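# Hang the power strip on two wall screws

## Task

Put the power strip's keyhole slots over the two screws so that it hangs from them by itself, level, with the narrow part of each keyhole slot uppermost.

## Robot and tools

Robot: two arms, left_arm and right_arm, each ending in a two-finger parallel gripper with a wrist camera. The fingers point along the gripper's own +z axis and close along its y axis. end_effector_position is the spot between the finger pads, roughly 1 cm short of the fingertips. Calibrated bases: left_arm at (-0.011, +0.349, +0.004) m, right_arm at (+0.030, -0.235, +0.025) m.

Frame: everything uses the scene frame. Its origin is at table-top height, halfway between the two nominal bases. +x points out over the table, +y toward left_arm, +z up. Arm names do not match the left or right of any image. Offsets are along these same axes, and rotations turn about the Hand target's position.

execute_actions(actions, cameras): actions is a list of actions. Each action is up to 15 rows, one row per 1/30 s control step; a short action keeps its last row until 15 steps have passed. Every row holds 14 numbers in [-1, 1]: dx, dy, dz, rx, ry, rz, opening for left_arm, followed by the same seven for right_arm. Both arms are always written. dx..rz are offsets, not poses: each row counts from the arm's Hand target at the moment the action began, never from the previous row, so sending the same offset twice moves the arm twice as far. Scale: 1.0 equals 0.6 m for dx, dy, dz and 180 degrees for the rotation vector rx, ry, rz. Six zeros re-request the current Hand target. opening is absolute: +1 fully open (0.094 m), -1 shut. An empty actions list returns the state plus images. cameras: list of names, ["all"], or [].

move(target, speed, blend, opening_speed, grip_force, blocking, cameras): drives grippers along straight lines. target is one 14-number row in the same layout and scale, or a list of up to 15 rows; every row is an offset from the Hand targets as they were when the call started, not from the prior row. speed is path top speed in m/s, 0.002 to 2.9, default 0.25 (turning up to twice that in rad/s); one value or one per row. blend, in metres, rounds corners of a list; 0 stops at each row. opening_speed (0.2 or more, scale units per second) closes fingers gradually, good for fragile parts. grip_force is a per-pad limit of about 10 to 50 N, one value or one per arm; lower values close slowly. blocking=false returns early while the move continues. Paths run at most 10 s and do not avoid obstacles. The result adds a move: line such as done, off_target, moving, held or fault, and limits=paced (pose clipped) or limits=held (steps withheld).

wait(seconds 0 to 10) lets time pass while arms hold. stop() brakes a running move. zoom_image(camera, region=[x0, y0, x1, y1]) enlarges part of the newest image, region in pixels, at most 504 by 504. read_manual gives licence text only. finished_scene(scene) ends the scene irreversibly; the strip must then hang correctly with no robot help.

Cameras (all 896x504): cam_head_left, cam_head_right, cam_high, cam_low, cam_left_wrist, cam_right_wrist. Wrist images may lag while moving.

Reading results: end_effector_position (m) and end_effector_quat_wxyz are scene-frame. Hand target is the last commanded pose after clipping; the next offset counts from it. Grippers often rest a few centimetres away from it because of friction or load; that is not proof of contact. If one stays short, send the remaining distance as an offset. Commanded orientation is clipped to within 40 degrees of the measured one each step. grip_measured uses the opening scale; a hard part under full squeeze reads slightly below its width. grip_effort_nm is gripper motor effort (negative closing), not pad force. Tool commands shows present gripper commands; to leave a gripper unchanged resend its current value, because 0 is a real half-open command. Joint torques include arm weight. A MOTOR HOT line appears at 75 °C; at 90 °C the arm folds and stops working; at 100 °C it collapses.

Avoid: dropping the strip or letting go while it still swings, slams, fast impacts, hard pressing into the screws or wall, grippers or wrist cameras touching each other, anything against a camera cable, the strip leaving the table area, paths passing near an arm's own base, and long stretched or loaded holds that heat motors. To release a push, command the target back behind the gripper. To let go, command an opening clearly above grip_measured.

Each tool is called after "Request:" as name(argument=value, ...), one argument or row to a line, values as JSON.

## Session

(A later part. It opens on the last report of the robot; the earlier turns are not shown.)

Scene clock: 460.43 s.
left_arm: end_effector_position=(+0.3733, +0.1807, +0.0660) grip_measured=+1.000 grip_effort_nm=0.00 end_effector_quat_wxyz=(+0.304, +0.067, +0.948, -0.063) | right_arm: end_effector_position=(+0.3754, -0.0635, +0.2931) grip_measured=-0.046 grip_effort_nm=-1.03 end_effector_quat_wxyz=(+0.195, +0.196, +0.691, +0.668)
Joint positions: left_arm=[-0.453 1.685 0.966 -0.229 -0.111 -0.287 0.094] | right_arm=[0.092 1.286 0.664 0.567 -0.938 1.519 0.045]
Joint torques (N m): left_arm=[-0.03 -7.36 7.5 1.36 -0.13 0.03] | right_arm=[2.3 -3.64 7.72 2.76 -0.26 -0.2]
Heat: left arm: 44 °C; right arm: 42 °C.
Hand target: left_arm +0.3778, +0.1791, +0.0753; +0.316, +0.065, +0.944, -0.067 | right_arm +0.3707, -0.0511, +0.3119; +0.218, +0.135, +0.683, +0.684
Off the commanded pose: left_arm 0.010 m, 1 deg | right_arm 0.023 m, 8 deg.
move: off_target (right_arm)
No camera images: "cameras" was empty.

Request:
move(
  target=[0, 0, 0, 0, 0, 0, 1, -0.008, -0.0105, 0, 0, 0, 0, -0.4],
  speed=0.02,
  cameras=["cam_high", "cam_head_left", "cam_head_right"],
)

Request:
zoom_image(
  camera="cam_high",
  region=[310, 100, 410, 190],
)

Request:
zoom_image(
  camera="cam_head_left",
  region=[350, 220, 450, 350],
)

Scene clock: 462.00 s.
left_arm: end_effector_position=(+0.3733, +0.1807, +0.0660) grip_measured=+1.000 grip_effort_nm=0.00 end_effector_quat_wxyz=(+0.304, +0.067, +0.948, -0.063) | right_arm: end_effector_position=(+0.3746, -0.0638, +0.2904) grip_measured=-0.046 grip_effort_nm=-1.03 end_effector_quat_wxyz=(+0.194, +0.197, +0.692, +0.667)
Joint positions: left_arm=[-0.453 1.685 0.966 -0.229 -0.111 -0.287 0.094] | right_arm=[0.091 1.286 0.656 0.571 -0.939 1.518 0.045]
Joint torques (N m): left_arm=[-0.03 -7.38 7.5 1.36 -0.13 0.04] | right_arm=[0.34 -5.31 6.84 2.69 -0.56 -0.22]
Heat: left arm: 44 °C; right arm: 42 °C.
Hand target: left_arm +0.3778, +0.1791, +0.0753; +0.316, +0.065, +0.944, -0.067 | right_arm +0.3658, -0.0574, +0.3119; +0.218, +0.135, +0.683, +0.684
Off the commanded pose: left_arm 0.010 m, 1 deg | right_arm 0.024 m, 8 deg.
move: off_target (right_arm)
Images, in order (width x height): cam_head_left 896x504, cam_head_right 896x504, cam_high 896x504.

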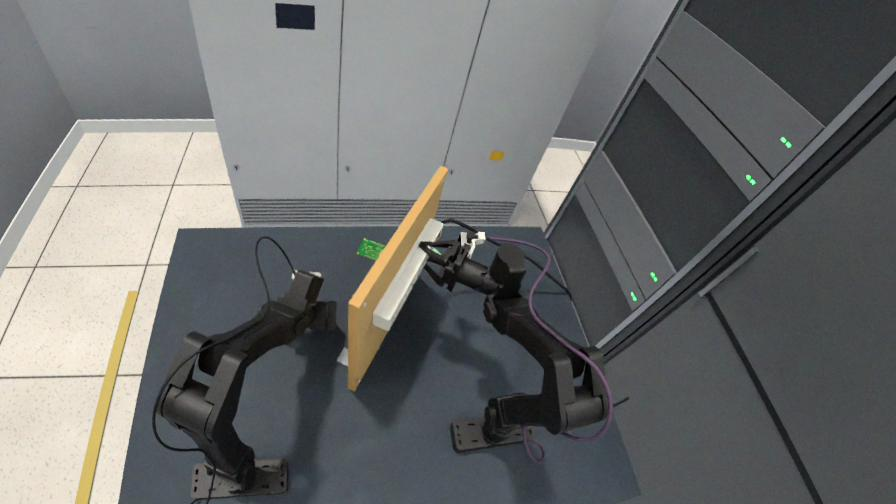

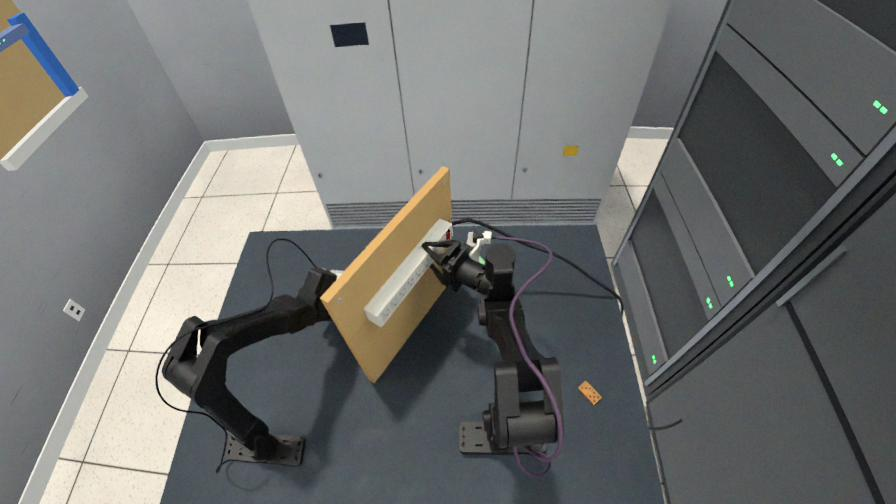

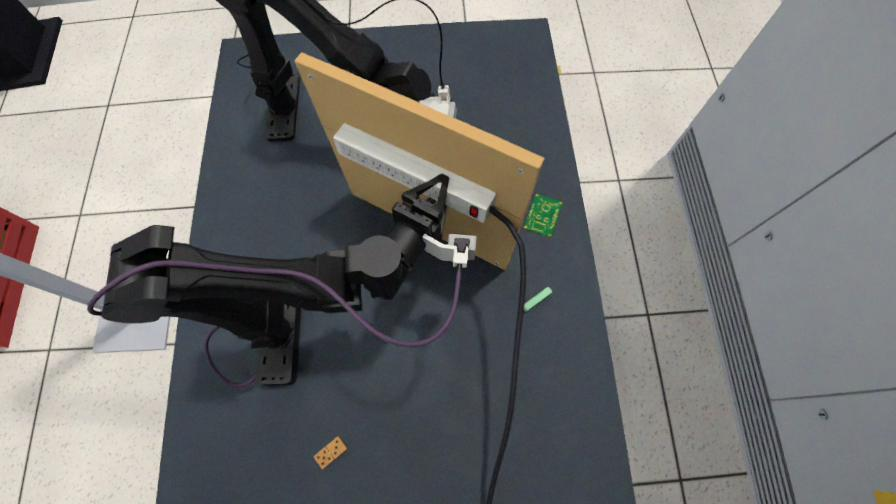

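Scaled by 5.040 from the camera's 896x504 image, which has a finer 1280x720 frame.

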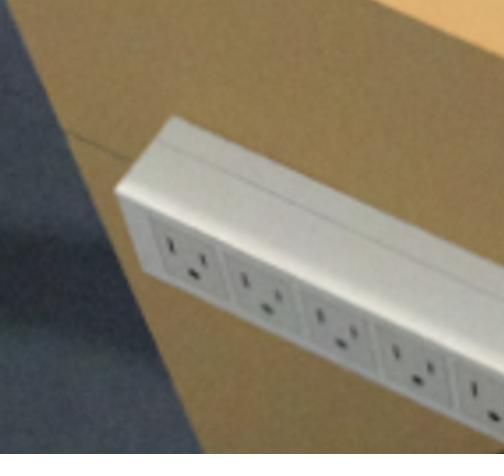

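Scaled by 3.877 from the camera's 896x504 image, which has a finer 1280x720 frame.

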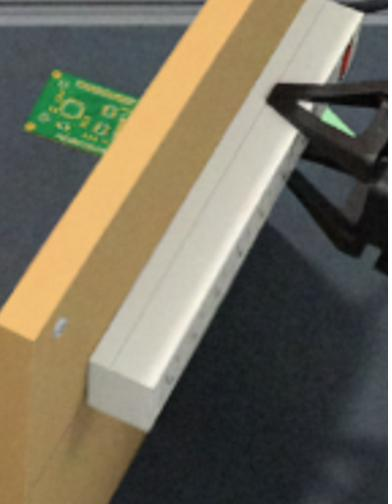

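Request:
move(
  target=[0, 0, 0, 0, 0, 0, 1, -0.002, -0.003, -0.03, 0, 0, 0, -0.4],
  speed=0.02,
  cameras=[],
)

Scene clock: 464.13 s.
left_arm: end_effector_position=(+0.3733, +0.1807, +0.0660) grip_measured=+1.000 grip_effort_nm=0.00 end_effector_quat_wxyz=(+0.304, +0.067, +0.948, -0.063) | right_arm: end_effector_position=(+0.3709, -0.0634, +0.2812) grip_measured=-0.046 grip_effort_nm=-1.03 end_effector_quat_wxyz=(+0.196, +0.187, +0.688, +0.673)
Joint positions: left_arm=[-0.453 1.685 0.966 -0.229 -0.111 -0.287 0.094] | right_arm=[0.089 1.306 0.607 0.67 -0.953 1.528 0.045]
Joint torques (N m): left_arm=[-0.02 -7.36 7.5 1.36 -0.13 0.03] | right_arm=[0.2 -4.38 6.27 2.54 -0.43 -0.34]
Heat: left arm: 44 °C; right arm: 42 °C.
Hand target: left_arm +0.3778, +0.1791, +0.0753; +0.316, +0.065, +0.944, -0.067 | right_arm +0.3647, -0.0592, +0.2938; +0.218, +0.135, +0.683, +0.684
Off the commanded pose: left_arm 0.010 m, 1 deg | right_arm 0.015 m, 7 deg.
move: off_target (right_arm)
No camera images: "cameras" was empty.

Request:
move(
  target=[0, 0, 0, 0, 0, 0, 1, 0, 0, -0.02, 0, 0, 0, -0.4],
  speed=0.02,
  cameras=[],
)

Scene clock: 466.23 s.
left_arm: end_effector_position=(+0.3733, +0.1807, +0.0660) grip_measured=+1.000 grip_effort_nm=0.00 end_effector_quat_wxyz=(+0.304, +0.067, +0.948, -0.063) | right_arm: end_effector_position=(+0.3698, -0.0636, +0.2789) grip_measured=-0.046 grip_effort_nm=-1.03 end_effector_quat_wxyz=(+0.212, +0.165, +0.683, +0.679)
Joint positions: left_arm=[-0.453 1.685 0.966 -0.229 -0.111 -0.287 0.094] | right_arm=[0.085 1.333 0.576 0.778 -0.965 1.522 0.045]
Joint torques (N m): left_arm=[-0.03 -7.36 7.5 1.36 -0.13 0.04] | right_arm=[0.65 -3.93 5.74 2.21 -0.31 -0.13]
Heat: left arm: 44 °C; right arm: 42 °C.
Hand target: left_arm +0.3778, +0.1791, +0.0753; +0.316, +0.065, +0.944, -0.067 | right_arm +0.3646, -0.0591, +0.2819; +0.218, +0.135, +0.683, +0.684
Off the commanded pose: left_arm 0.010 m, 1 deg | right_arm 0.007 m, 4 deg.
move: off_target (right_arm)
No camera images: "cameras" was empty.

Request:
wait(
  seconds=0.1,
  cameras=["cam_high", "cam_head_left", "cam_head_right", "cam_right_wrist"],
)

Request:
zoom_image(
  camera="cam_head_left",
  region=[355, 266, 415, 346],
)

Request:
zoom_image(
  camera="cam_head_left",
  region=[395, 206, 455, 286],
)

Request:
zoom_image(
  camera="cam_high",
  region=[320, 100, 410, 190],
)

Request:
zoom_image(
  camera="cam_high",
  region=[420, 140, 510, 230],
)

Scene clock: 468.33 s.
left_arm: end_effector_position=(+0.3733, +0.1807, +0.0660) grip_measured=+1.000 grip_effort_nm=0.00 end_effector_quat_wxyz=(+0.304, +0.067, +0.948, -0.063) | right_arm: end_effector_position=(+0.3698, -0.0636, +0.2789) grip_measured=-0.046 grip_effort_nm=-1.03 end_effector_quat_wxyz=(+0.212, +0.165, +0.683, +0.679)
Joint positions: left_arm=[-0.453 1.685 0.966 -0.229 -0.111 -0.287 0.094] | right_arm=[0.085 1.333 0.576 0.778 -0.965 1.522 0.045]
Joint torques (N m): left_arm=[-0.05 -7.36 7.5 1.36 -0.13 0.03] | right_arm=[0.46 -3.88 5.89 2.23 -0.3 -0.13]
Heat: left arm: 44 °C; right arm: 42 °C.
Hand target: left_arm +0.3778, +0.1791, +0.0753; +0.316, +0.065, +0.944, -0.067 | right_arm +0.3646, -0.0591, +0.2819; +0.218, +0.135, +0.683, +0.684
Tool commands: left_gripper/opening=+1.0 right_gripper/opening=-0.4
Off the commanded pose: left_arm 0.010 m, 1 deg | right_arm 0.007 m, 4 deg.
wait: 0.10 s; at rest from the start
camera_calibration:
cam_right_wrist: T_world_to_cam=[[0.088669, -0.0113758, -0.995996, 0.249261], [-0.989456, 0.113959, -0.0893883, 0.434179], [0.114519, 0.99342, -0.00115126, 0.111148], [0, 0, 0, 1]] pos_world=[0.39477, -0.157059, 0.287201]
Images, in order (width x height): cam_head_left 896x504, cam_head_right 896x504, cam_high 896x504, cam_right_wrist 896x504.

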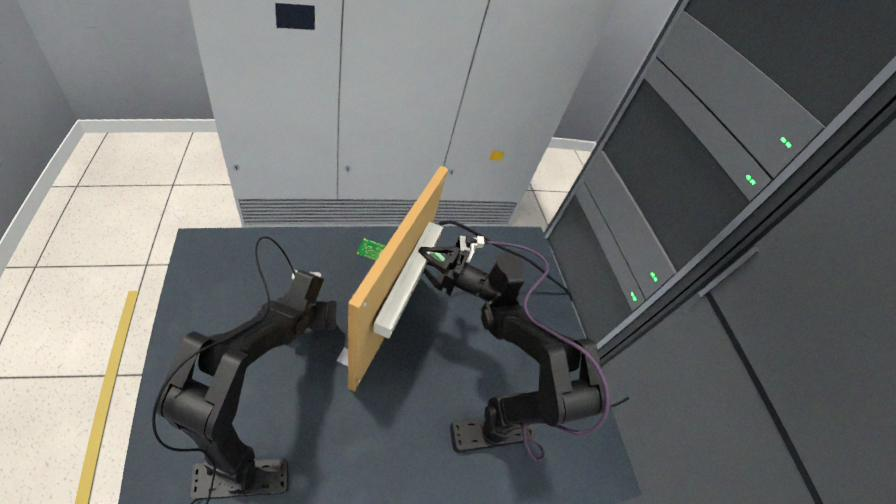

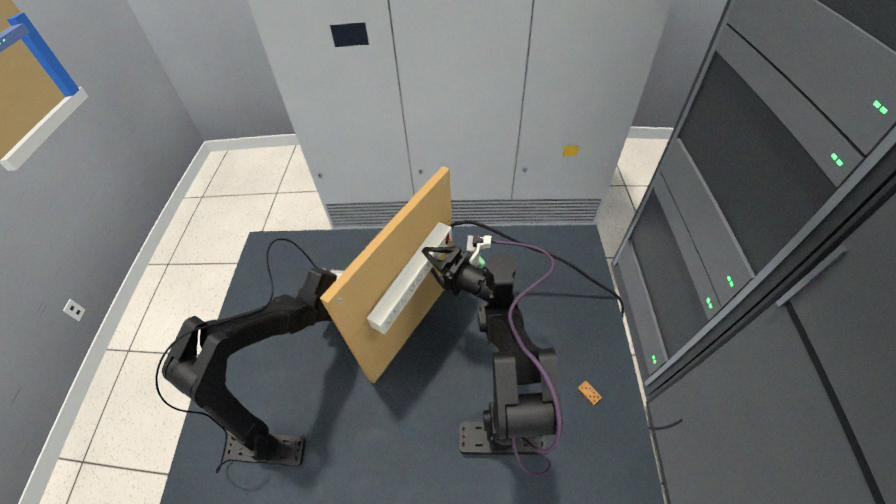

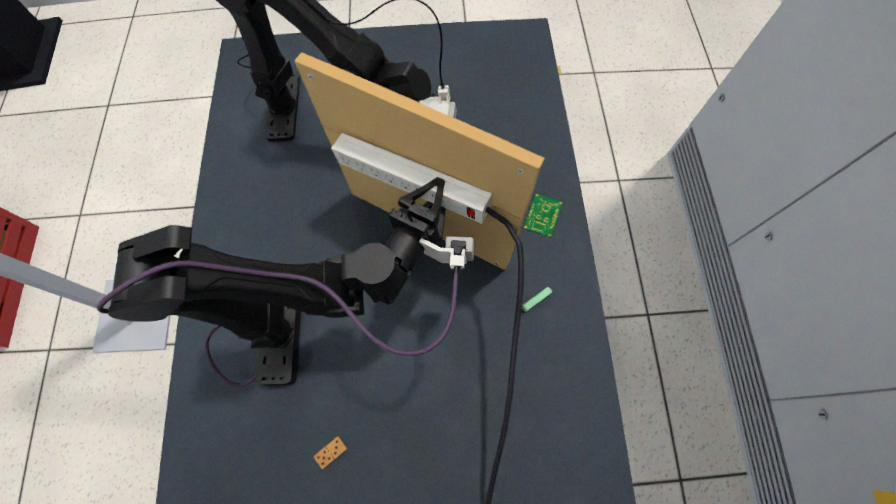

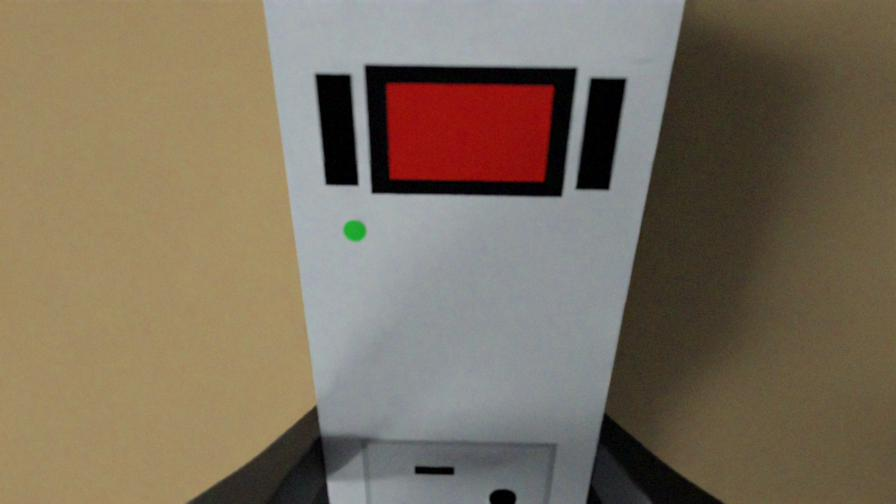

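Scaled by 6.300 from the camera's 896x504 image, which has a finer 1280x720 frame.

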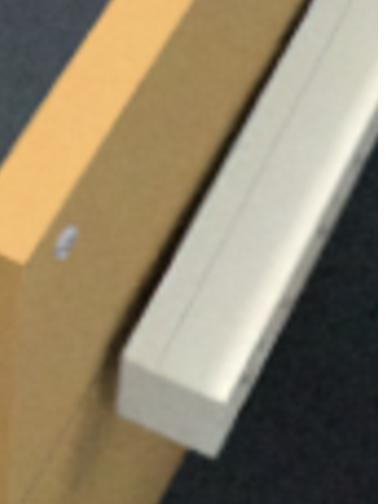

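Scaled by 6.300 from the camera's 896x504 image, which has a finer 1280x720 frame.

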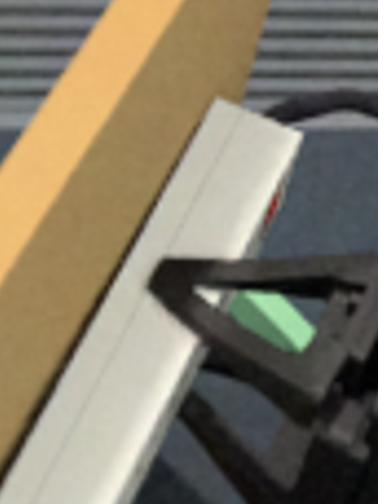

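Scaled by 5.600 from the camera's 896x504 image, which has a finer 1280x720 frame.

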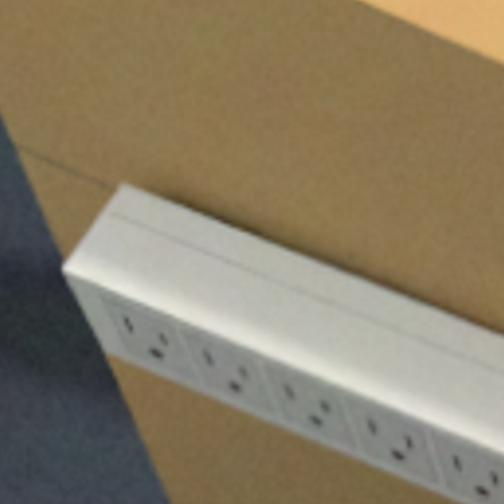

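Scaled by 5.600 from the camera's 896x504 image, which has a finer 1280x720 frame.

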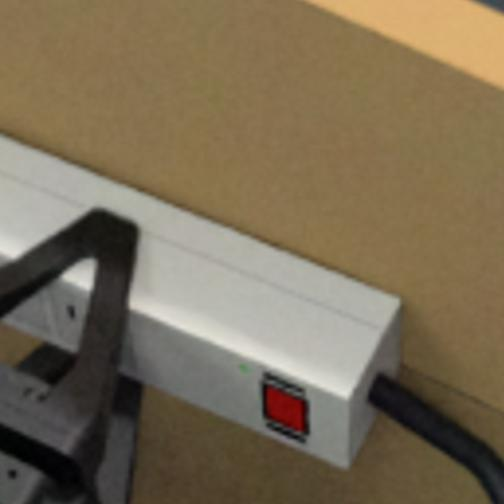

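Request:
move(
  target=[
    [0, 0, 0, 0, 0, 0, 1, -0.004, -0.006, 0.04, 0, 0, 0, -0.4],
    [0, 0, 0, 0, 0, 0, 1, -0.004, -0.006, 0.055, 0.0074, 0.0370, -0.0047, -0.4],
    [0, 0, 0, 0, 0, 0, 1, 0.006, 0.012, 0.055, 0.0074, 0.0370, -0.0047, -0.4],
  ],
  speed=[0.05, 0.08, 0.03],
  blend=[0.003, 0.003, 0],
  cameras=["cam_high", "cam_head_left"],
)

Scene clock: 477.80 s.
left_arm: end_effector_position=(+0.3733, +0.1807, +0.0660) grip_measured=+1.000 grip_effort_nm=0.00 end_effector_quat_wxyz=(+0.304, +0.067, +0.948, -0.063) | right_arm: end_effector_position=(+0.3662, -0.0626, +0.2801) grip_measured=-0.046 grip_effort_nm=-1.03 end_effector_quat_wxyz=(+0.150, +0.231, +0.694, +0.665)
Joint positions: left_arm=[-0.453 1.685 0.966 -0.229 -0.111 -0.287 0.094] | right_arm=[0.092 1.262 0.641 0.5 -0.952 1.572 0.045]
Joint torques (N m): left_arm=[-0.03 -7.38 7.5 1.36 -0.13 0.04] | right_arm=[2.67 -5.18 11.32 2.27 -0.06 -0.1]
Heat: left arm: 44 °C; right arm: 41 °C.
Hand target: left_arm +0.3778, +0.1791, +0.0753; +0.316, +0.065, +0.944, -0.067 | right_arm +0.3682, -0.0520, +0.3148; +0.182, +0.182, +0.686, +0.681
Off the commanded pose: left_arm 0.010 m, 1 deg | right_arm 0.036 m, 7 deg.
move: off_target (right_arm)
Images, in order (width x height): cam_head_left 896x504, cam_high 896x504.

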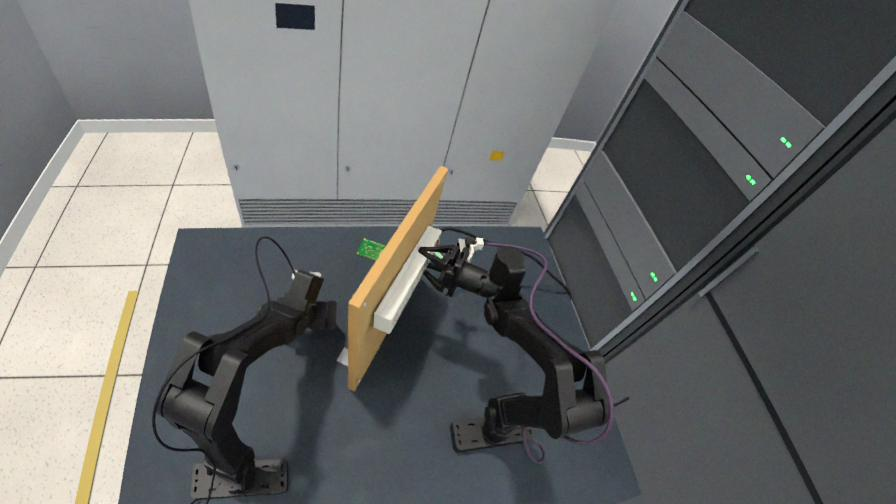

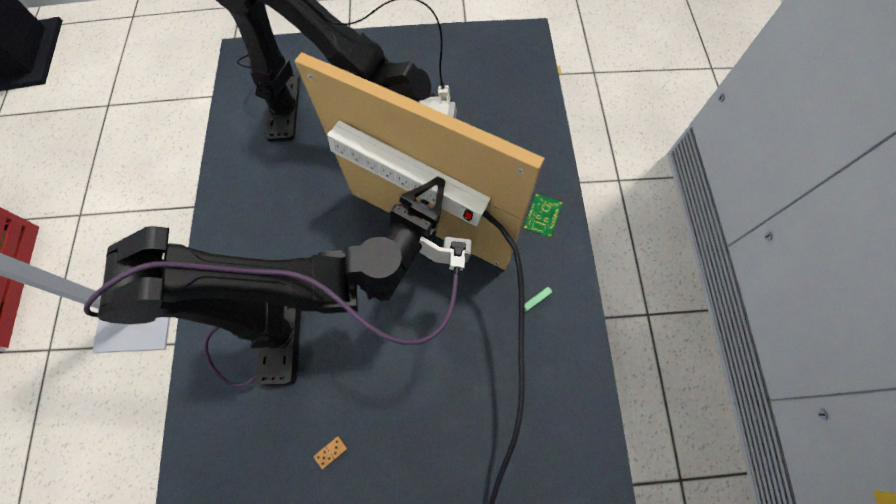

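Request:
move(
  target=[
    [0, 0, 0, 0, 0, 0, 1, -0.004, -0.006, 0.025, 0, 0, 0, -0.4],
    [0, 0, 0, 0, 0, 0, 1, 0.003, 0.009, 0.025, 0, 0, 0, -0.4],
  ],
  speed=[0.05, 0.03],
  blend=[0.003, 0],
  cameras=["cam_high", "cam_head_left"],
)

Request:
zoom_image(
  camera="cam_head_left",
  region=[355, 266, 415, 346],
)

Request:
zoom_image(
  camera="cam_head_left",
  region=[395, 206, 455, 286],
)

Scene clock: 479.80 s.
left_arm: end_effector_position=(+0.3733, +0.1807, +0.0660) grip_measured=+1.000 grip_effort_nm=0.00 end_effector_quat_wxyz=(+0.304, +0.067, +0.948, -0.063) | right_arm: end_effector_position=(+0.3677, -0.0619, +0.2823) grip_measured=-0.046 grip_effort_nm=-1.03 end_effector_quat_wxyz=(+0.136, +0.252, +0.698, +0.657)
Joint positions: left_arm=[-0.453 1.685 0.966 -0.229 -0.111 -0.287 0.094] | right_arm=[0.099 1.249 0.679 0.401 -0.934 1.576 0.045]
Joint torques (N m): left_arm=[-0.03 -7.36 7.5 1.36 -0.13 0.04] | right_arm=[3.45 -5.72 12.57 2.6 -0.09 -0.11]
Heat: left arm: 44 °C; right arm: 42 °C.
Hand target: left_arm +0.3778, +0.1791, +0.0753; +0.316, +0.065, +0.944, -0.067 | right_arm +0.3700, -0.0466, +0.3299; +0.182, +0.182, +0.685, +0.681
Off the commanded pose: left_arm 0.010 m, 1 deg | right_arm 0.050 m, 10 deg.
move: off_target (right_arm)
Images, in order (width x height): cam_head_left 896x504, cam_high 896x504.

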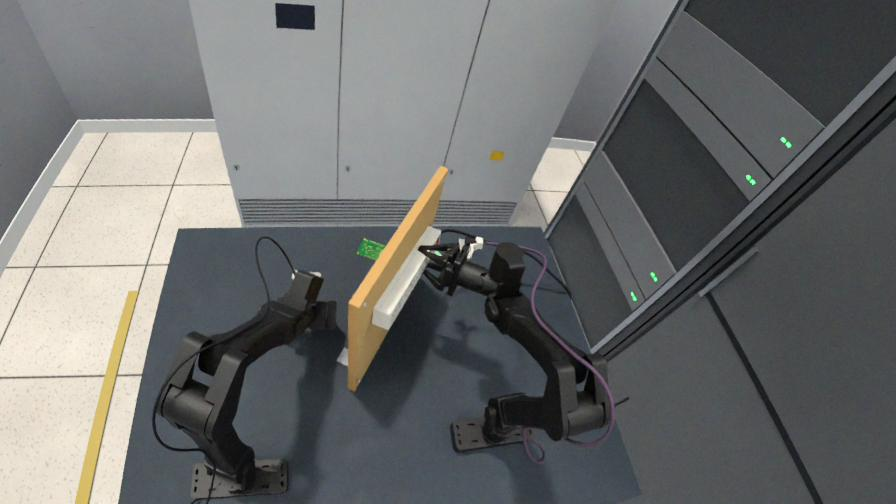

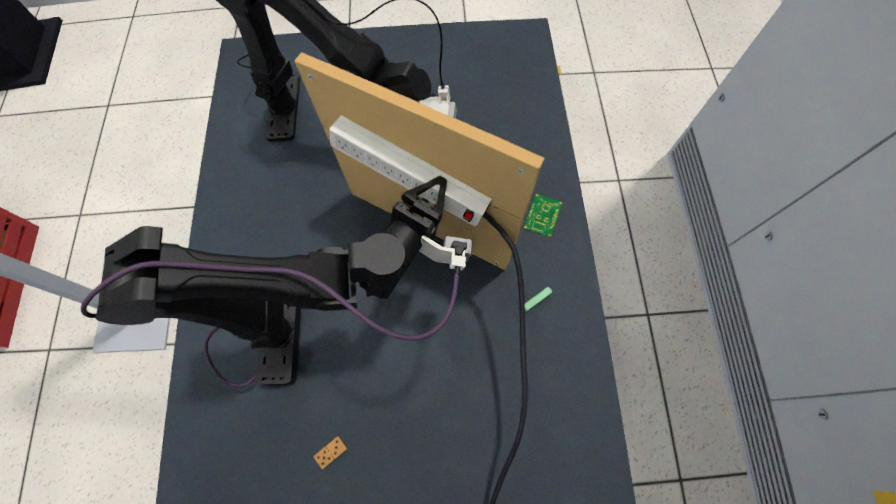

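Scaled by 6.300 from the camera's 896x504 image, which has a finer 1280x720 frame.

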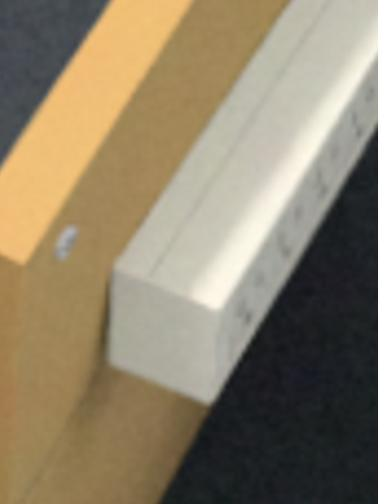

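Scaled by 6.300 from the camera's 896x504 image, which has a finer 1280x720 frame.

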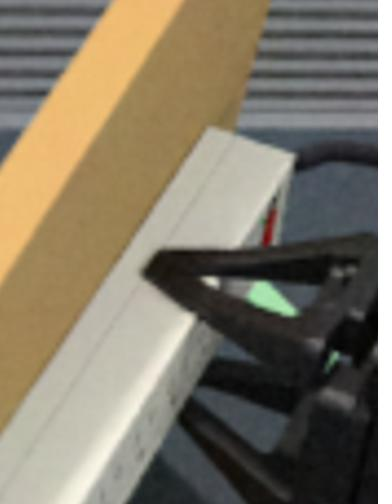

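Request:
move(
  target=[
    [0, 0, 0, 0, 0, 0, 1, -0.007, -0.0117, -0.02, 0, 0, 0, -0.4],
    [0, 0, 0, 0, 0, 0, 1, -0.007, -0.0117, -0.075, 0, 0, 0, -0.4],
  ],
  speed=[0.04, 0.03],
  blend=[0.003, 0],
  cameras=[],
)

Scene clock: 483.20 s.
left_arm: end_effector_position=(+0.3733, +0.1807, +0.0660) grip_measured=+1.000 grip_effort_nm=0.01 end_effector_quat_wxyz=(+0.304, +0.067, +0.948, -0.063) | right_arm: end_effector_position=(+0.3654, -0.0626, +0.2781) grip_measured=-0.046 grip_effort_nm=-1.03 end_effector_quat_wxyz=(+0.169, +0.211, +0.689, +0.673)
Joint positions: left_arm=[-0.453 1.685 0.966 -0.229 -0.111 -0.287 0.094] | right_arm=[0.092 1.279 0.602 0.612 -0.955 1.568 0.045]
Joint torques (N m): left_arm=[-0.03 -7.38 7.5 1.36 -0.13 0.03] | right_arm=[2.54 -2.51 6.87 2.41 -0.04 -0.08]
Heat: left arm: 44 °C; right arm: 42 °C.
Hand target: left_arm +0.3778, +0.1791, +0.0753; +0.316, +0.065, +0.944, -0.067 | right_arm +0.3659, -0.0536, +0.2848; +0.182, +0.183, +0.685, +0.681
Off the commanded pose: left_arm 0.010 m, 1 deg | right_arm 0.011 m, 4 deg.
move: off_target (right_arm)
No camera images: "cameras" was empty.

Request:
move(
  target=[0, 0, 0, 0, 0, 0, 1, -0.0035, -0.0058, -0.03, 0, 0, 0, -0.4],
  speed=0.03,
  cameras=["cam_high", "cam_head_left"],
)

Request:
zoom_image(
  camera="cam_head_left",
  region=[355, 266, 415, 346],
)

Request:
zoom_image(
  camera="cam_head_left",
  region=[395, 206, 455, 286],
)

Request:
zoom_image(
  camera="cam_high",
  region=[320, 100, 410, 190],
)

Request:
zoom_image(
  camera="cam_high",
  region=[420, 140, 510, 230],
)

Scene clock: 485.63 s.
left_arm: end_effector_position=(+0.3733, +0.1807, +0.0660) grip_measured=+1.000 grip_effort_nm=0.01 end_effector_quat_wxyz=(+0.304, +0.067, +0.948, -0.063) | right_arm: end_effector_position=(+0.3649, -0.0637, +0.2721) grip_measured=-0.046 grip_effort_nm=-1.03 end_effector_quat_wxyz=(+0.188, +0.190, +0.682, +0.681)
Joint positions: left_arm=[-0.453 1.685 0.966 -0.229 -0.111 -0.287 0.094] | right_arm=[0.086 1.317 0.553 0.759 -0.964 1.568 0.045]
Joint torques (N m): left_arm=[-0.02 -7.36 7.49 1.36 -0.13 0.04] | right_arm=[1.63 -2.5 5.89 1.98 -0.06 -0.06]
Heat: left arm: 44 °C; right arm: 42 °C.
Hand target: left_arm +0.3778, +0.1791, +0.0753; +0.316, +0.065, +0.944, -0.067 | right_arm +0.3637, -0.0571, +0.2669; +0.182, +0.183, +0.685, +0.681
Off the commanded pose: left_arm 0.010 m, 1 deg | right_arm 0.009 m, 1 deg.
move: done
Images, in order (width x height): cam_head_left 896x504, cam_high 896x504.

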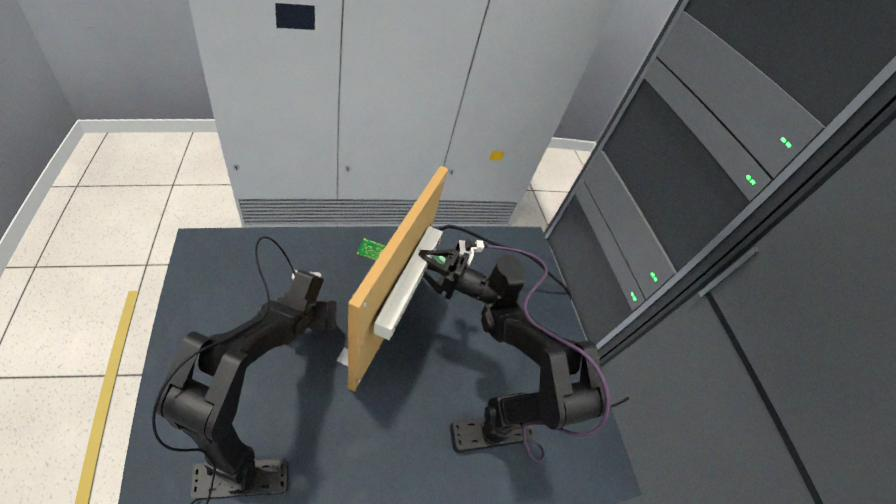

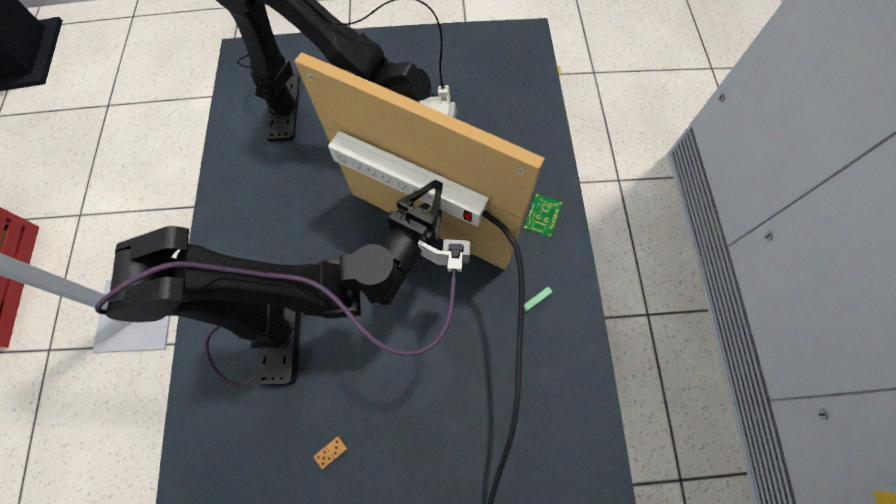

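Scaled by 6.300 from the camera's 896x504 image, which has a finer 1280x720 frame.

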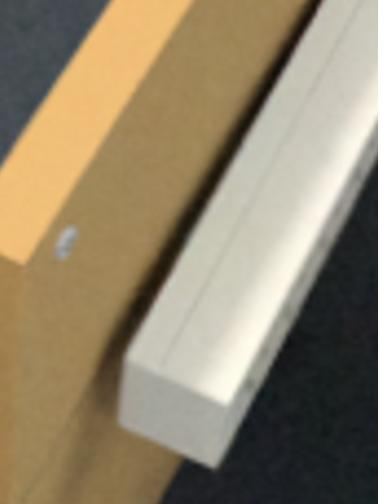

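Scaled by 6.300 from the camera's 896x504 image, which has a finer 1280x720 frame.

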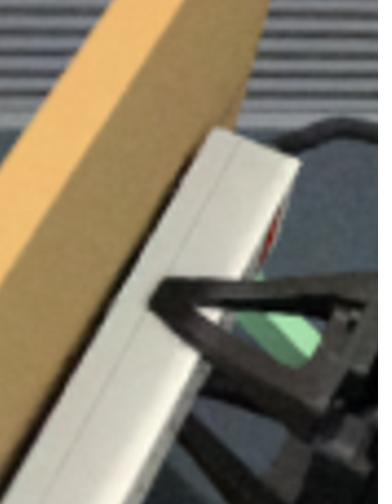

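Scaled by 5.600 from the camera's 896x504 image, which has a finer 1280x720 frame.

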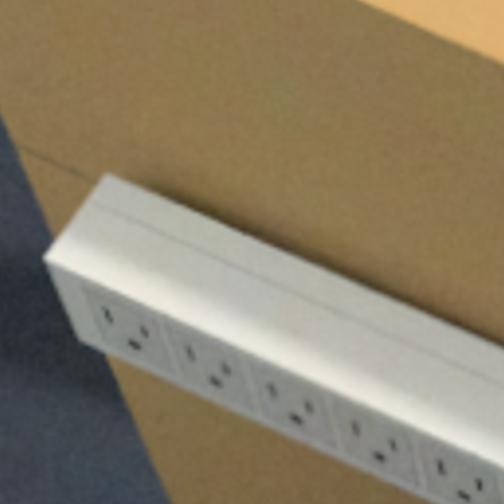

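Scaled by 5.600 from the camera's 896x504 image, which has a finer 1280x720 frame.

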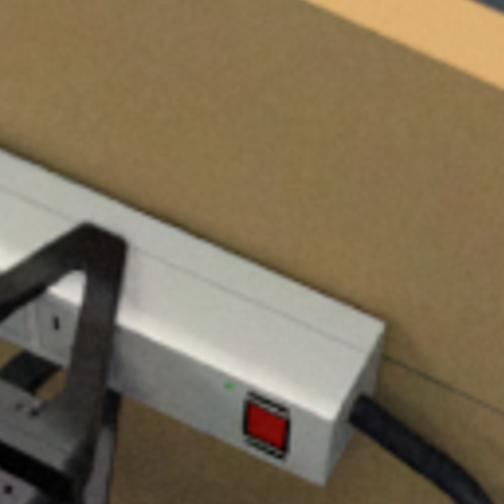

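Request:
move(
  target=[
    [0, 0, 0, 0, 0, 0, 1, -0.0086, -0.0143, 0.05, -0.0036, -0.0395, 0.0105, -0.4],
    [0, 0, 0, 0, 0, 0, 1, 0.0065, 0.0022, 0.07, -0.0036, -0.0395, 0.0105, -0.4],
  ],
  speed=[0.06, 0.04],
  blend=[0.003, 0],
  cameras=[],
)

Scene clock: 502.37 s.
left_arm: end_effector_position=(+0.3733, +0.1807, +0.0660) grip_measured=+1.000 grip_effort_nm=0.00 end_effector_quat_wxyz=(+0.304, +0.067, +0.948, -0.063) | right_arm: end_effector_position=(+0.3661, -0.0647, +0.2776) grip_measured=-0.046 grip_effort_nm=-1.03 end_effector_quat_wxyz=(+0.183, +0.179, +0.688, +0.679)
Joint positions: left_arm=[-0.453 1.685 0.966 -0.229 -0.111 -0.287 0.094] | right_arm=[0.072 1.317 0.59 0.706 -1 1.545 0.045]
Joint torques (N m): left_arm=[-0.03 -7.36 7.49 1.36 -0.13 0.03] | right_arm=[1.94 -5.08 11.12 2.2 -0.16 -0.16]
Heat: left arm: 44 °C; right arm: 41 °C.
Hand target: left_arm +0.3778, +0.1791, +0.0753; +0.316, +0.065, +0.944, -0.067 | right_arm +0.3676, -0.0557, +0.3089; +0.214, +0.128, +0.680, +0.690
Off the commanded pose: left_arm 0.010 m, 1 deg | right_arm 0.033 m, 7 deg.
move: off_target (right_arm)
No camera images: "cameras" was empty.

Request:
execute_actions(
  actions=[],
  cameras=["cam_high", "cam_head_left", "cam_right_wrist"],
)

Scene clock: 507.90 s.
left_arm: end_effector_position=(+0.3733, +0.1807, +0.0660) grip_measured=+1.000 grip_effort_nm=0.00 end_effector_quat_wxyz=(+0.304, +0.067, +0.948, -0.063) | right_arm: end_effector_position=(+0.3661, -0.0647, +0.2776) grip_measured=-0.046 grip_effort_nm=-1.03 end_effector_quat_wxyz=(+0.183, +0.179, +0.688, +0.679)
Joint positions: left_arm=[-0.453 1.685 0.966 -0.229 -0.111 -0.287 0.094] | right_arm=[0.072 1.317 0.59 0.706 -1 1.545 0.045]
Joint velocities: within noise
Joint torques (N m): left_arm=[-0.03 -7.35 7.49 1.36 -0.13 0.04] | right_arm=[1.88 -5.01 11.25 2.19 -0.12 -0.15]
Motor temperatures (°C): left_arm=[26 32 44 37 27 27 26] | right_arm=[29 28 41 41 26 25 26]
Heat: left arm: 44 °C; right arm: 41 °C.
Hand target: left_arm +0.3778, +0.1791, +0.0753; +0.316, +0.065, +0.944, -0.067 | right_arm +0.3676, -0.0558, +0.3089; +0.214, +0.128, +0.680, +0.690
Tool commands: left_gripper/opening=+1.0 right_gripper/opening=-0.4
Off the commanded pose: left_arm 0.010 m, 1 deg | right_arm 0.033 m, 7 deg.
camera_calibration:
cam_right_wrist: T_world_to_cam=[[0.027675, -0.000735161, -0.999617, 0.272235], [-0.995367, 0.0920937, -0.0276251, 0.414144], [0.0920787, 0.99575, 0.00181694, 0.12021], [0, 0, 0, 1]] pos_world=[0.393622, -0.157639, 0.283353]
Images, in order (width x height): cam_head_left 896x504, cam_high 896x504, cam_right_wrist 896x504.

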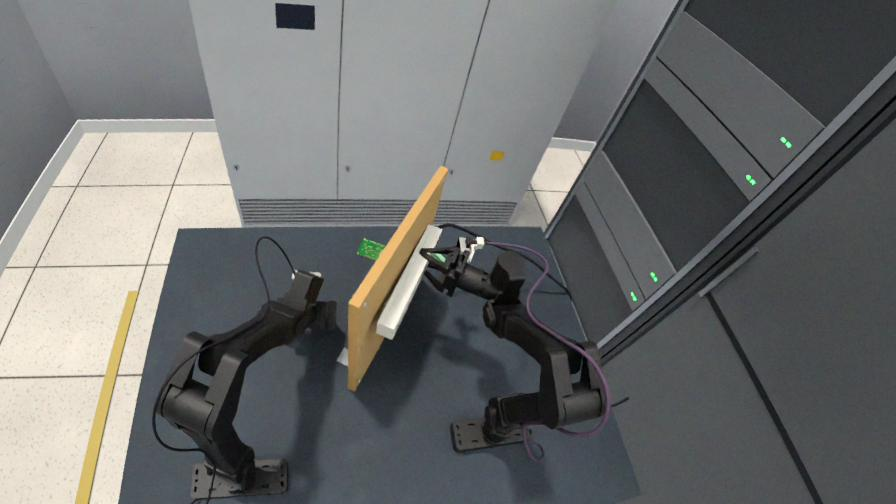

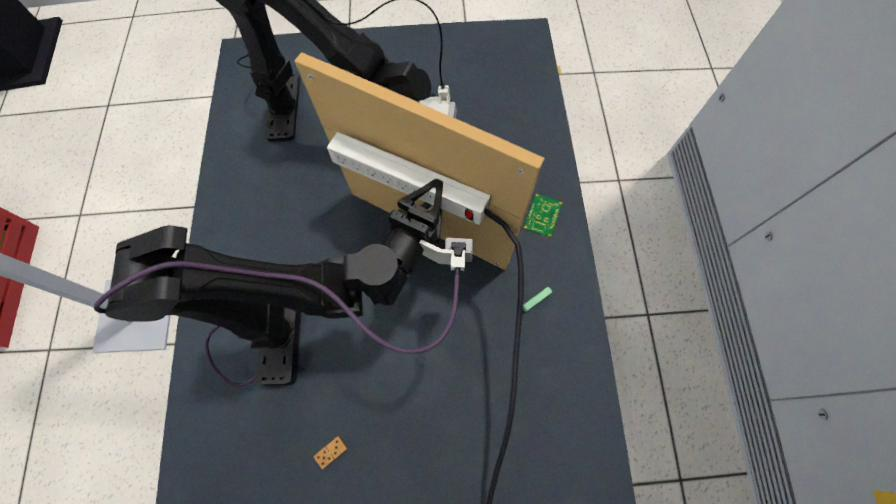

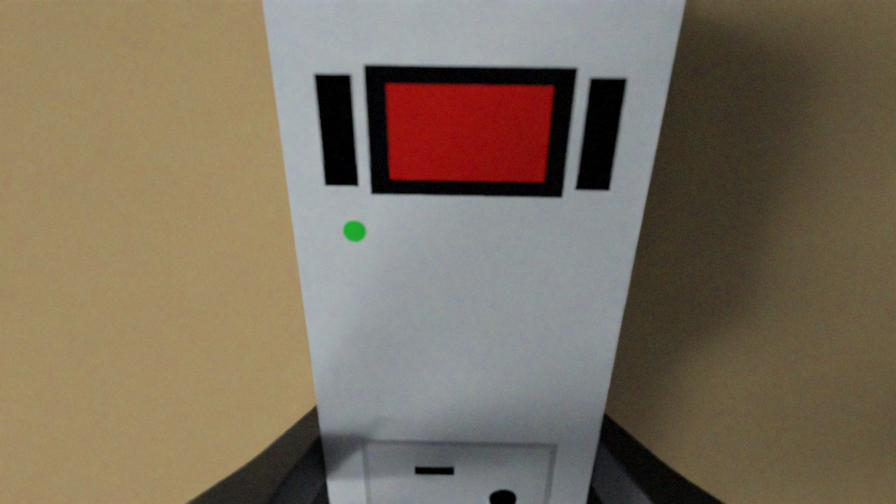

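Request:
move(
  target=[0,0,0,0,0,0,1, 0.00517,0.0085,0,0,0,0,-0.4],
  speed=0.03,
  grip_force=50,
)

Scene clock: 519.43 s.
left_arm: end_effector_position=(+0.3733, +0.1807, +0.0660) grip_measured=+1.000 grip_effort_nm=0.00 end_effector_quat_wxyz=(+0.304, +0.067, +0.948, -0.063) | right_arm: end_effector_position=(+0.3662, -0.0643, +0.2779) grip_measured=-0.046 grip_effort_nm=-1.03 end_effector_quat_wxyz=(+0.182, +0.180, +0.688, +0.679)
Joint positions: left_arm=[-0.453 1.685 0.966 -0.229 -0.111 -0.287 0.094] | right_arm=[0.073 1.317 0.593 0.701 -1 1.545 0.045]
Joint torques (N m): left_arm=[-0.02 -7.38 7.5 1.36 -0.13 0.04] | right_arm=[3.33 -3.88 11.78 2.28 0.04 -0.16]
Heat: left arm: 44 °C; right arm: 42 °C.
Hand target: left_arm +0.3778, +0.1791, +0.0753; +0.316, +0.065, +0.944, -0.067 | right_arm +0.3707, -0.0506, +0.3089; +0.214, +0.127, +0.680, +0.690
Off the commanded pose: left_arm 0.010 m, 1 deg | right_arm 0.034 m, 7 deg.
move: off_target (right_arm)

Request:
move(
  target=[0,0,0,0,0,0,1, -0.00677,-0.01928,0,0,0,0,-0.4],
  speed=0.03,
)

Request:
execute_actions(
  actions=[
    [[0,0,0,0,0,0,1,0,0,0,0,0,0,-0.4]],
  ],
)

Scene clock: 520.83 s.
left_arm: end_effector_position=(+0.3733, +0.1807, +0.0660) grip_measured=+1.000 grip_effort_nm=0.00 end_effector_quat_wxyz=(+0.304, +0.067, +0.948, -0.063) | right_arm: end_effector_position=(+0.3662, -0.0659, +0.2776) grip_measured=-0.046 grip_effort_nm=-1.03 end_effector_quat_wxyz=(+0.181, +0.180, +0.689, +0.679)
Joint positions: left_arm=[-0.453 1.685 0.966 -0.229 -0.111 -0.287 0.094] | right_arm=[0.067 1.317 0.593 0.699 -1.007 1.545 0.045]
Joint torques (N m): left_arm=[-0.03 -7.36 7.5 1.36 -0.13 0.04] | right_arm=[0.27 -5.5 10.82 2.21 -0.3 -0.14]
Heat: left arm: 44 °C; right arm: 42 °C.
Hand target: left_arm +0.3778, +0.1791, +0.0753; +0.316, +0.065, +0.944, -0.067 | right_arm +0.3666, -0.0622, +0.3089; +0.214, +0.127, +0.680, +0.690
Off the commanded pose: left_arm 0.010 m, 1 deg | right_arm 0.032 m, 7 deg.
move: off_target (right_arm)

Scene clock: 521.53 s.
left_arm: end_effector_position=(+0.3733, +0.1807, +0.0660) grip_measured=+1.000 grip_effort_nm=0.00 end_effector_quat_wxyz=(+0.304, +0.067, +0.948, -0.063) | right_arm: end_effector_position=(+0.3662, -0.0659, +0.2775) grip_measured=-0.046 grip_effort_nm=-1.03 end_effector_quat_wxyz=(+0.181, +0.180, +0.689, +0.679)
Joint positions: left_arm=[-0.453 1.685 0.966 -0.229 -0.111 -0.287 0.094] | right_arm=[0.067 1.317 0.593 0.699 -1.007 1.545 0.045]
Joint torques (N m): left_arm=[-0.03 -7.35 7.5 1.36 -0.13 0.03] | right_arm=[0.08 -5.31 10.81 2.21 -0.34 -0.14]
Heat: left arm: 44 °C; right arm: 43 °C.
Hand target: left_arm +0.3778, +0.1791, +0.0753; +0.316, +0.065, +0.944, -0.067 | right_arm +0.3666, -0.0622, +0.3089; +0.214, +0.127, +0.680, +0.690
Off the commanded pose: left_arm 0.010 m, 1 deg | right_arm 0.032 m, 7 deg.

Request:
move(
  target=[0,0,0,0,0,0,1, 0.00571,-0.00344,0,0,0,0,-0.4],
  speed=0.03,
)

Scene clock: 523.03 s.
left_arm: end_effector_position=(+0.3733, +0.1807, +0.0660) grip_measured=+1.000 grip_effort_nm=0.01 end_effector_quat_wxyz=(+0.304, +0.067, +0.948, -0.063) | right_arm: end_effector_position=(+0.3700, -0.0686, +0.2801) grip_measured=-0.046 grip_effort_nm=-1.03 end_effector_quat_wxyz=(+0.185, +0.182, +0.687, +0.678)
Joint positions: left_arm=[-0.453 1.685 0.966 -0.229 -0.111 -0.287 0.094] | right_arm=[0.059 1.323 0.606 0.697 -1.007 1.545 0.045]
Joint torques (N m): left_arm=[-0.03 -7.38 7.49 1.36 -0.13 0.04] | right_arm=[0.23 -4.74 10.63 2.33 -0.41 -0.12]
Heat: left arm: 44 °C; right arm: 43 °C.
Hand target: left_arm +0.3778, +0.1791, +0.0753; +0.316, +0.065, +0.944, -0.067 | right_arm +0.3701, -0.0643, +0.3089; +0.214, +0.128, +0.680, +0.690
Off the commanded pose: left_arm 0.010 m, 1 deg | right_arm 0.029 m, 7 deg.
move: off_target (right_arm)

Request:
move(
  target=[0,0,0,0,0,0,1, 0.0079,0.01957,0,0,0,0,-0.4],
  speed=0.03,
)

Scene clock: 524.97 s.
left_arm: end_effector_position=(+0.3733, +0.1807, +0.0660) grip_measured=+1.000 grip_effort_nm=0.00 end_effector_quat_wxyz=(+0.304, +0.067, +0.948, -0.063) | right_arm: end_effector_position=(+0.3711, -0.0661, +0.2794) grip_measured=-0.046 grip_effort_nm=-1.03 end_effector_quat_wxyz=(+0.184, +0.181, +0.688, +0.678)
Joint positions: left_arm=[-0.453 1.685 0.966 -0.229 -0.111 -0.287 0.094] | right_arm=[0.067 1.331 0.611 0.697 -1.002 1.543 0.045]
Joint torques (N m): left_arm=[-0.03 -7.38 7.5 1.36 -0.13 0.04] | right_arm=[3.33 -3.78 11.36 2.28 -0.05 -0.14]
Heat: left arm: 44 °C; right arm: 43 °C.
Hand target: left_arm +0.3778, +0.1791, +0.0753; +0.316, +0.065, +0.944, -0.067 | right_arm +0.3748, -0.0525, +0.3089; +0.214, +0.127, +0.680, +0.690
Off the commanded pose: left_arm 0.010 m, 1 deg | right_arm 0.033 m, 7 deg.
move: off_target (right_arm)

Request:
move(
  target=[
    [0,0,0,0,0,0,1, -0.01432,-0.01083,0,0,0,0,-0.4],
    [0,0,0,0,0,0,1, -0.00571,0.00344,0,0,0,0,-0.4],
  ],
  speed=0.03,
)

Scene clock: 527.33 s.
left_arm: end_effector_position=(+0.3733, +0.1807, +0.0660) grip_measured=+1.000 grip_effort_nm=0.00 end_effector_quat_wxyz=(+0.304, +0.067, +0.948, -0.063) | right_arm: end_effector_position=(+0.3714, -0.0656, +0.2794) grip_measured=-0.046 grip_effort_nm=-1.03 end_effector_quat_wxyz=(+0.184, +0.182, +0.688, +0.678)
Joint positions: left_arm=[-0.453 1.685 0.966 -0.229 -0.111 -0.287 0.094] | right_arm=[0.07 1.331 0.611 0.697 -0.997 1.543 0.045]
Joint torques (N m): left_arm=[-0.03 -7.36 7.5 1.36 -0.13 0.03] | right_arm=[4.12 -4.86 10.5 2.31 -0.07 -0.12]
Heat: left arm: 44 °C; right arm: 43 °C.
Hand target: left_arm +0.3778, +0.1791, +0.0753; +0.316, +0.065, +0.944, -0.067 | right_arm +0.3714, -0.0505, +0.3088; +0.214, +0.128, +0.680, +0.690
Off the commanded pose: left_arm 0.010 m, 1 deg | right_arm 0.033 m, 7 deg.
move: off_target (right_arm)

Request:
move(
  target=[0,0,0,0,0,0,1, -0.00143,0.00086,-0.025,0,0,0,-0.4],
  speed=0.016,
)

Scene clock: 530.47 s.
left_arm: end_effector_position=(+0.3733, +0.1807, +0.0660) grip_measured=+1.000 grip_effort_nm=0.00 end_effector_quat_wxyz=(+0.304, +0.067, +0.948, -0.063) | right_arm: end_effector_position=(+0.3717, -0.0654, +0.2796) grip_measured=-0.046 grip_effort_nm=-1.03 end_effector_quat_wxyz=(+0.187, +0.178, +0.687, +0.679)
Joint positions: left_arm=[-0.453 1.685 0.966 -0.229 -0.111 -0.287 0.094] | right_arm=[0.07 1.337 0.608 0.715 -0.999 1.543 0.045]
Joint torques (N m): left_arm=[-0.03 -7.39 7.49 1.36 -0.13 0.03] | right_arm=[4.14 -3.15 7.56 2.64 0.06 -0.23]
Heat: left arm: 44 °C; right arm: 43 °C.
Hand target: left_arm +0.3778, +0.1791, +0.0753; +0.316, +0.065, +0.944, -0.067 | right_arm +0.3705, -0.0500, +0.2939; +0.214, +0.127, +0.680, +0.690
Off the commanded pose: left_arm 0.010 m, 1 deg | right_arm 0.021 m, 7 deg.
move: off_target (right_arm)

Request:
move(
  target=[0,0,0,0,0,0,1, -0.0054,-0.0026,-0.025,0,0,0,-0.4],
  speed=0.016,
)

Scene clock: 532.57 s.
left_arm: end_effector_position=(+0.3733, +0.1807, +0.0660) grip_measured=+1.000 grip_effort_nm=0.00 end_effector_quat_wxyz=(+0.304, +0.067, +0.948, -0.063) | right_arm: end_effector_position=(+0.3702, -0.0657, +0.2770) grip_measured=-0.046 grip_effort_nm=-1.03 end_effector_quat_wxyz=(+0.212, +0.154, +0.680, +0.685)
Joint positions: left_arm=[-0.453 1.685 0.966 -0.229 -0.111 -0.287 0.094] | right_arm=[0.07 1.366 0.566 0.854 -0.997 1.538 0.045]
Joint torques (N m): left_arm=[-0.03 -7.36 7.49 1.36 -0.13 0.03] | right_arm=[3.88 -3.02 6.65 2.09 0.03 -0.11]
Heat: left arm: 44 °C; right arm: 42 °C.
Hand target: left_arm +0.3778, +0.1791, +0.0753; +0.316, +0.065, +0.944, -0.067 | right_arm +0.3674, -0.0516, +0.2789; +0.214, +0.128, +0.680, +0.690
Off the commanded pose: left_arm 0.010 m, 1 deg | right_arm 0.015 m, 3 deg.
move: off_target (right_arm)

Request:
move(
  target=[0,0,0,0,0,0,1, -0.0072,0.0043,-0.003,0,0,0,-0.4],
  speed=0.016,
)

Scene clock: 533.97 s.
left_arm: end_effector_position=(+0.3733, +0.1807, +0.0660) grip_measured=+1.000 grip_effort_nm=0.00 end_effector_quat_wxyz=(+0.304, +0.067, +0.948, -0.063) | right_arm: end_effector_position=(+0.3695, -0.0653, +0.2764) grip_measured=-0.046 grip_effort_nm=-1.03 end_effector_quat_wxyz=(+0.220, +0.153, +0.677, +0.686)
Joint positions: left_arm=[-0.453 1.685 0.966 -0.229 -0.111 -0.287 0.094] | right_arm=[0.075 1.366 0.552 0.881 -0.984 1.538 0.045]
Joint torques (N m): left_arm=[-0.03 -7.36 7.5 1.36 -0.13 0.03] | right_arm=[4.19 -3.85 6.05 1.99 -0.03 -0.12]
Heat: left arm: 44 °C; right arm: 42 °C.
Hand target: left_arm +0.3778, +0.1791, +0.0753; +0.316, +0.065, +0.944, -0.067 | right_arm +0.3630, -0.0490, +0.2771; +0.214, +0.128, +0.680, +0.690
Off the commanded pose: left_arm 0.010 m, 1 deg | right_arm 0.018 m, 3 deg.
move: off_target (right_arm)

Request:
move(
  target=[0,0,0,0,0,0,1, -0.0052,-0.0086,0,0,0,0,-0.4],
  speed=0.02,
)

Scene clock: 536.00 s.
left_arm: end_effector_position=(+0.3733, +0.1807, +0.0660) grip_measured=+1.000 grip_effort_nm=0.00 end_effector_quat_wxyz=(+0.304, +0.067, +0.948, -0.063) | right_arm: end_effector_position=(+0.3691, -0.0655, +0.2760) grip_measured=-0.046 grip_effort_nm=-1.03 end_effector_quat_wxyz=(+0.221, +0.152, +0.676, +0.686)
Joint positions: left_arm=[-0.453 1.685 0.966 -0.229 -0.111 -0.287 0.094] | right_arm=[0.075 1.366 0.548 0.889 -0.982 1.538 0.045]
Joint torques (N m): left_arm=[-0.02 -7.38 7.5 1.36 -0.13 0.04] | right_arm=[2.8 -4.94 5.67 1.94 -0.16 -0.08]
Heat: left arm: 44 °C; right arm: 42 °C.
Hand target: left_arm +0.3778, +0.1791, +0.0753; +0.316, +0.065, +0.944, -0.067 | right_arm +0.3599, -0.0542, +0.2770; +0.214, +0.128, +0.680, +0.690
Off the commanded pose: left_arm 0.010 m, 1 deg | right_arm 0.015 m, 3 deg.
move: off_target (right_arm)

Request:
move(
  target=[0,0,0,0,0,0,1, -0.0052,-0.0086,0,0,0,0,-0.4],
  speed=0.02,
)

Scene clock: 537.10 s.
left_arm: end_effector_position=(+0.3733, +0.1807, +0.0660) grip_measured=+1.000 grip_effort_nm=0.00 end_effector_quat_wxyz=(+0.304, +0.067, +0.948, -0.063) | right_arm: end_effector_position=(+0.3687, -0.0658, +0.2758) grip_measured=-0.046 grip_effort_nm=-1.03 end_effector_quat_wxyz=(+0.223, +0.151, +0.676, +0.686)
Joint positions: left_arm=[-0.453 1.685 0.966 -0.229 -0.111 -0.287 0.094] | right_arm=[0.074 1.366 0.544 0.895 -0.982 1.538 0.045]
Joint torques (N m): left_arm=[-0.02 -7.36 7.5 1.36 -0.14 0.03] | right_arm=[0.94 -6.19 4.82 1.83 -0.35 -0.07]
Heat: left arm: 44 °C; right arm: 42 °C.
Hand target: left_arm +0.3778, +0.1791, +0.0753; +0.316, +0.065, +0.944, -0.067 | right_arm +0.3567, -0.0593, +0.2770; +0.213, +0.128, +0.680, +0.690
Off the commanded pose: left_arm 0.010 m, 1 deg | right_arm 0.014 m, 3 deg.
move: off_target (right_arm)

Request:
move(
  target=[0,0,0,0,0,0,1, -0.006,-0.0003,0,0,0,0,-0.4],
  speed=0.02,
)

Scene clock: 538.67 s.
left_arm: end_effector_position=(+0.3733, +0.1807, +0.0660) grip_measured=+1.000 grip_effort_nm=0.00 end_effector_quat_wxyz=(+0.304, +0.067, +0.948, -0.063) | right_arm: end_effector_position=(+0.3633, -0.0657, +0.2591) grip_measured=-0.046 grip_effort_nm=-1.03 end_effector_quat_wxyz=(+0.198, +0.170, +0.685, +0.680)
Joint positions: left_arm=[-0.453 1.685 0.966 -0.229 -0.111 -0.287 0.094] | right_arm=[0.072 1.362 0.515 0.856 -0.991 1.538 0.045]
Joint torques (N m): left_arm=[-0.03 -7.35 7.51 1.36 -0.13 0.03] | right_arm=[1.18 -7.24 6.22 2.17 -0.25 -0.11]
Heat: left arm: 44 °C; right arm: 42 °C.
Hand target: left_arm +0.3778, +0.1791, +0.0753; +0.316, +0.065, +0.944, -0.067 | right_arm +0.3531, -0.0594, +0.2771; +0.214, +0.128, +0.680, +0.690
Off the commanded pose: left_arm 0.010 m, 1 deg | right_arm 0.021 m, 5 deg.
move: off_target (right_arm)

Request:
move(
  target=[0,0,0,0,0,0,1, 0.0050,-0.0028,0.0019,0.0085,0.0127,-0.0055,-0.4],
  speed=0.03,
)

Scene clock: 545.87 s.
left_arm: end_effector_position=(+0.3733, +0.1807, +0.0660) grip_measured=+1.000 grip_effort_nm=0.00 end_effector_quat_wxyz=(+0.304, +0.067, +0.948, -0.063) | right_arm: end_effector_position=(+0.3632, -0.0656, +0.2590) grip_measured=-0.046 grip_effort_nm=-1.03 end_effector_quat_wxyz=(+0.183, +0.185, +0.681, +0.685)
Joint positions: left_arm=[-0.453 1.685 0.966 -0.229 -0.111 -0.287 0.094] | right_arm=[0.072 1.362 0.515 0.855 -0.992 1.582 0.045]
Joint torques (N m): left_arm=[-0.05 -7.36 7.49 1.35 -0.13 0.03] | right_arm=[1.22 -7.5 6.12 2.21 -0.16 -0.08]
Heat: left arm: 45 °C; right arm: 42 °C.
Hand target: left_arm +0.3778, +0.1791, +0.0753; +0.316, +0.065, +0.944, -0.067 | right_arm +0.3561, -0.0611, +0.2782; +0.204, +0.150, +0.673, +0.695
Off the commanded pose: left_arm 0.010 m, 1 deg | right_arm 0.021 m, 5 deg.
move: off_target (right_arm)


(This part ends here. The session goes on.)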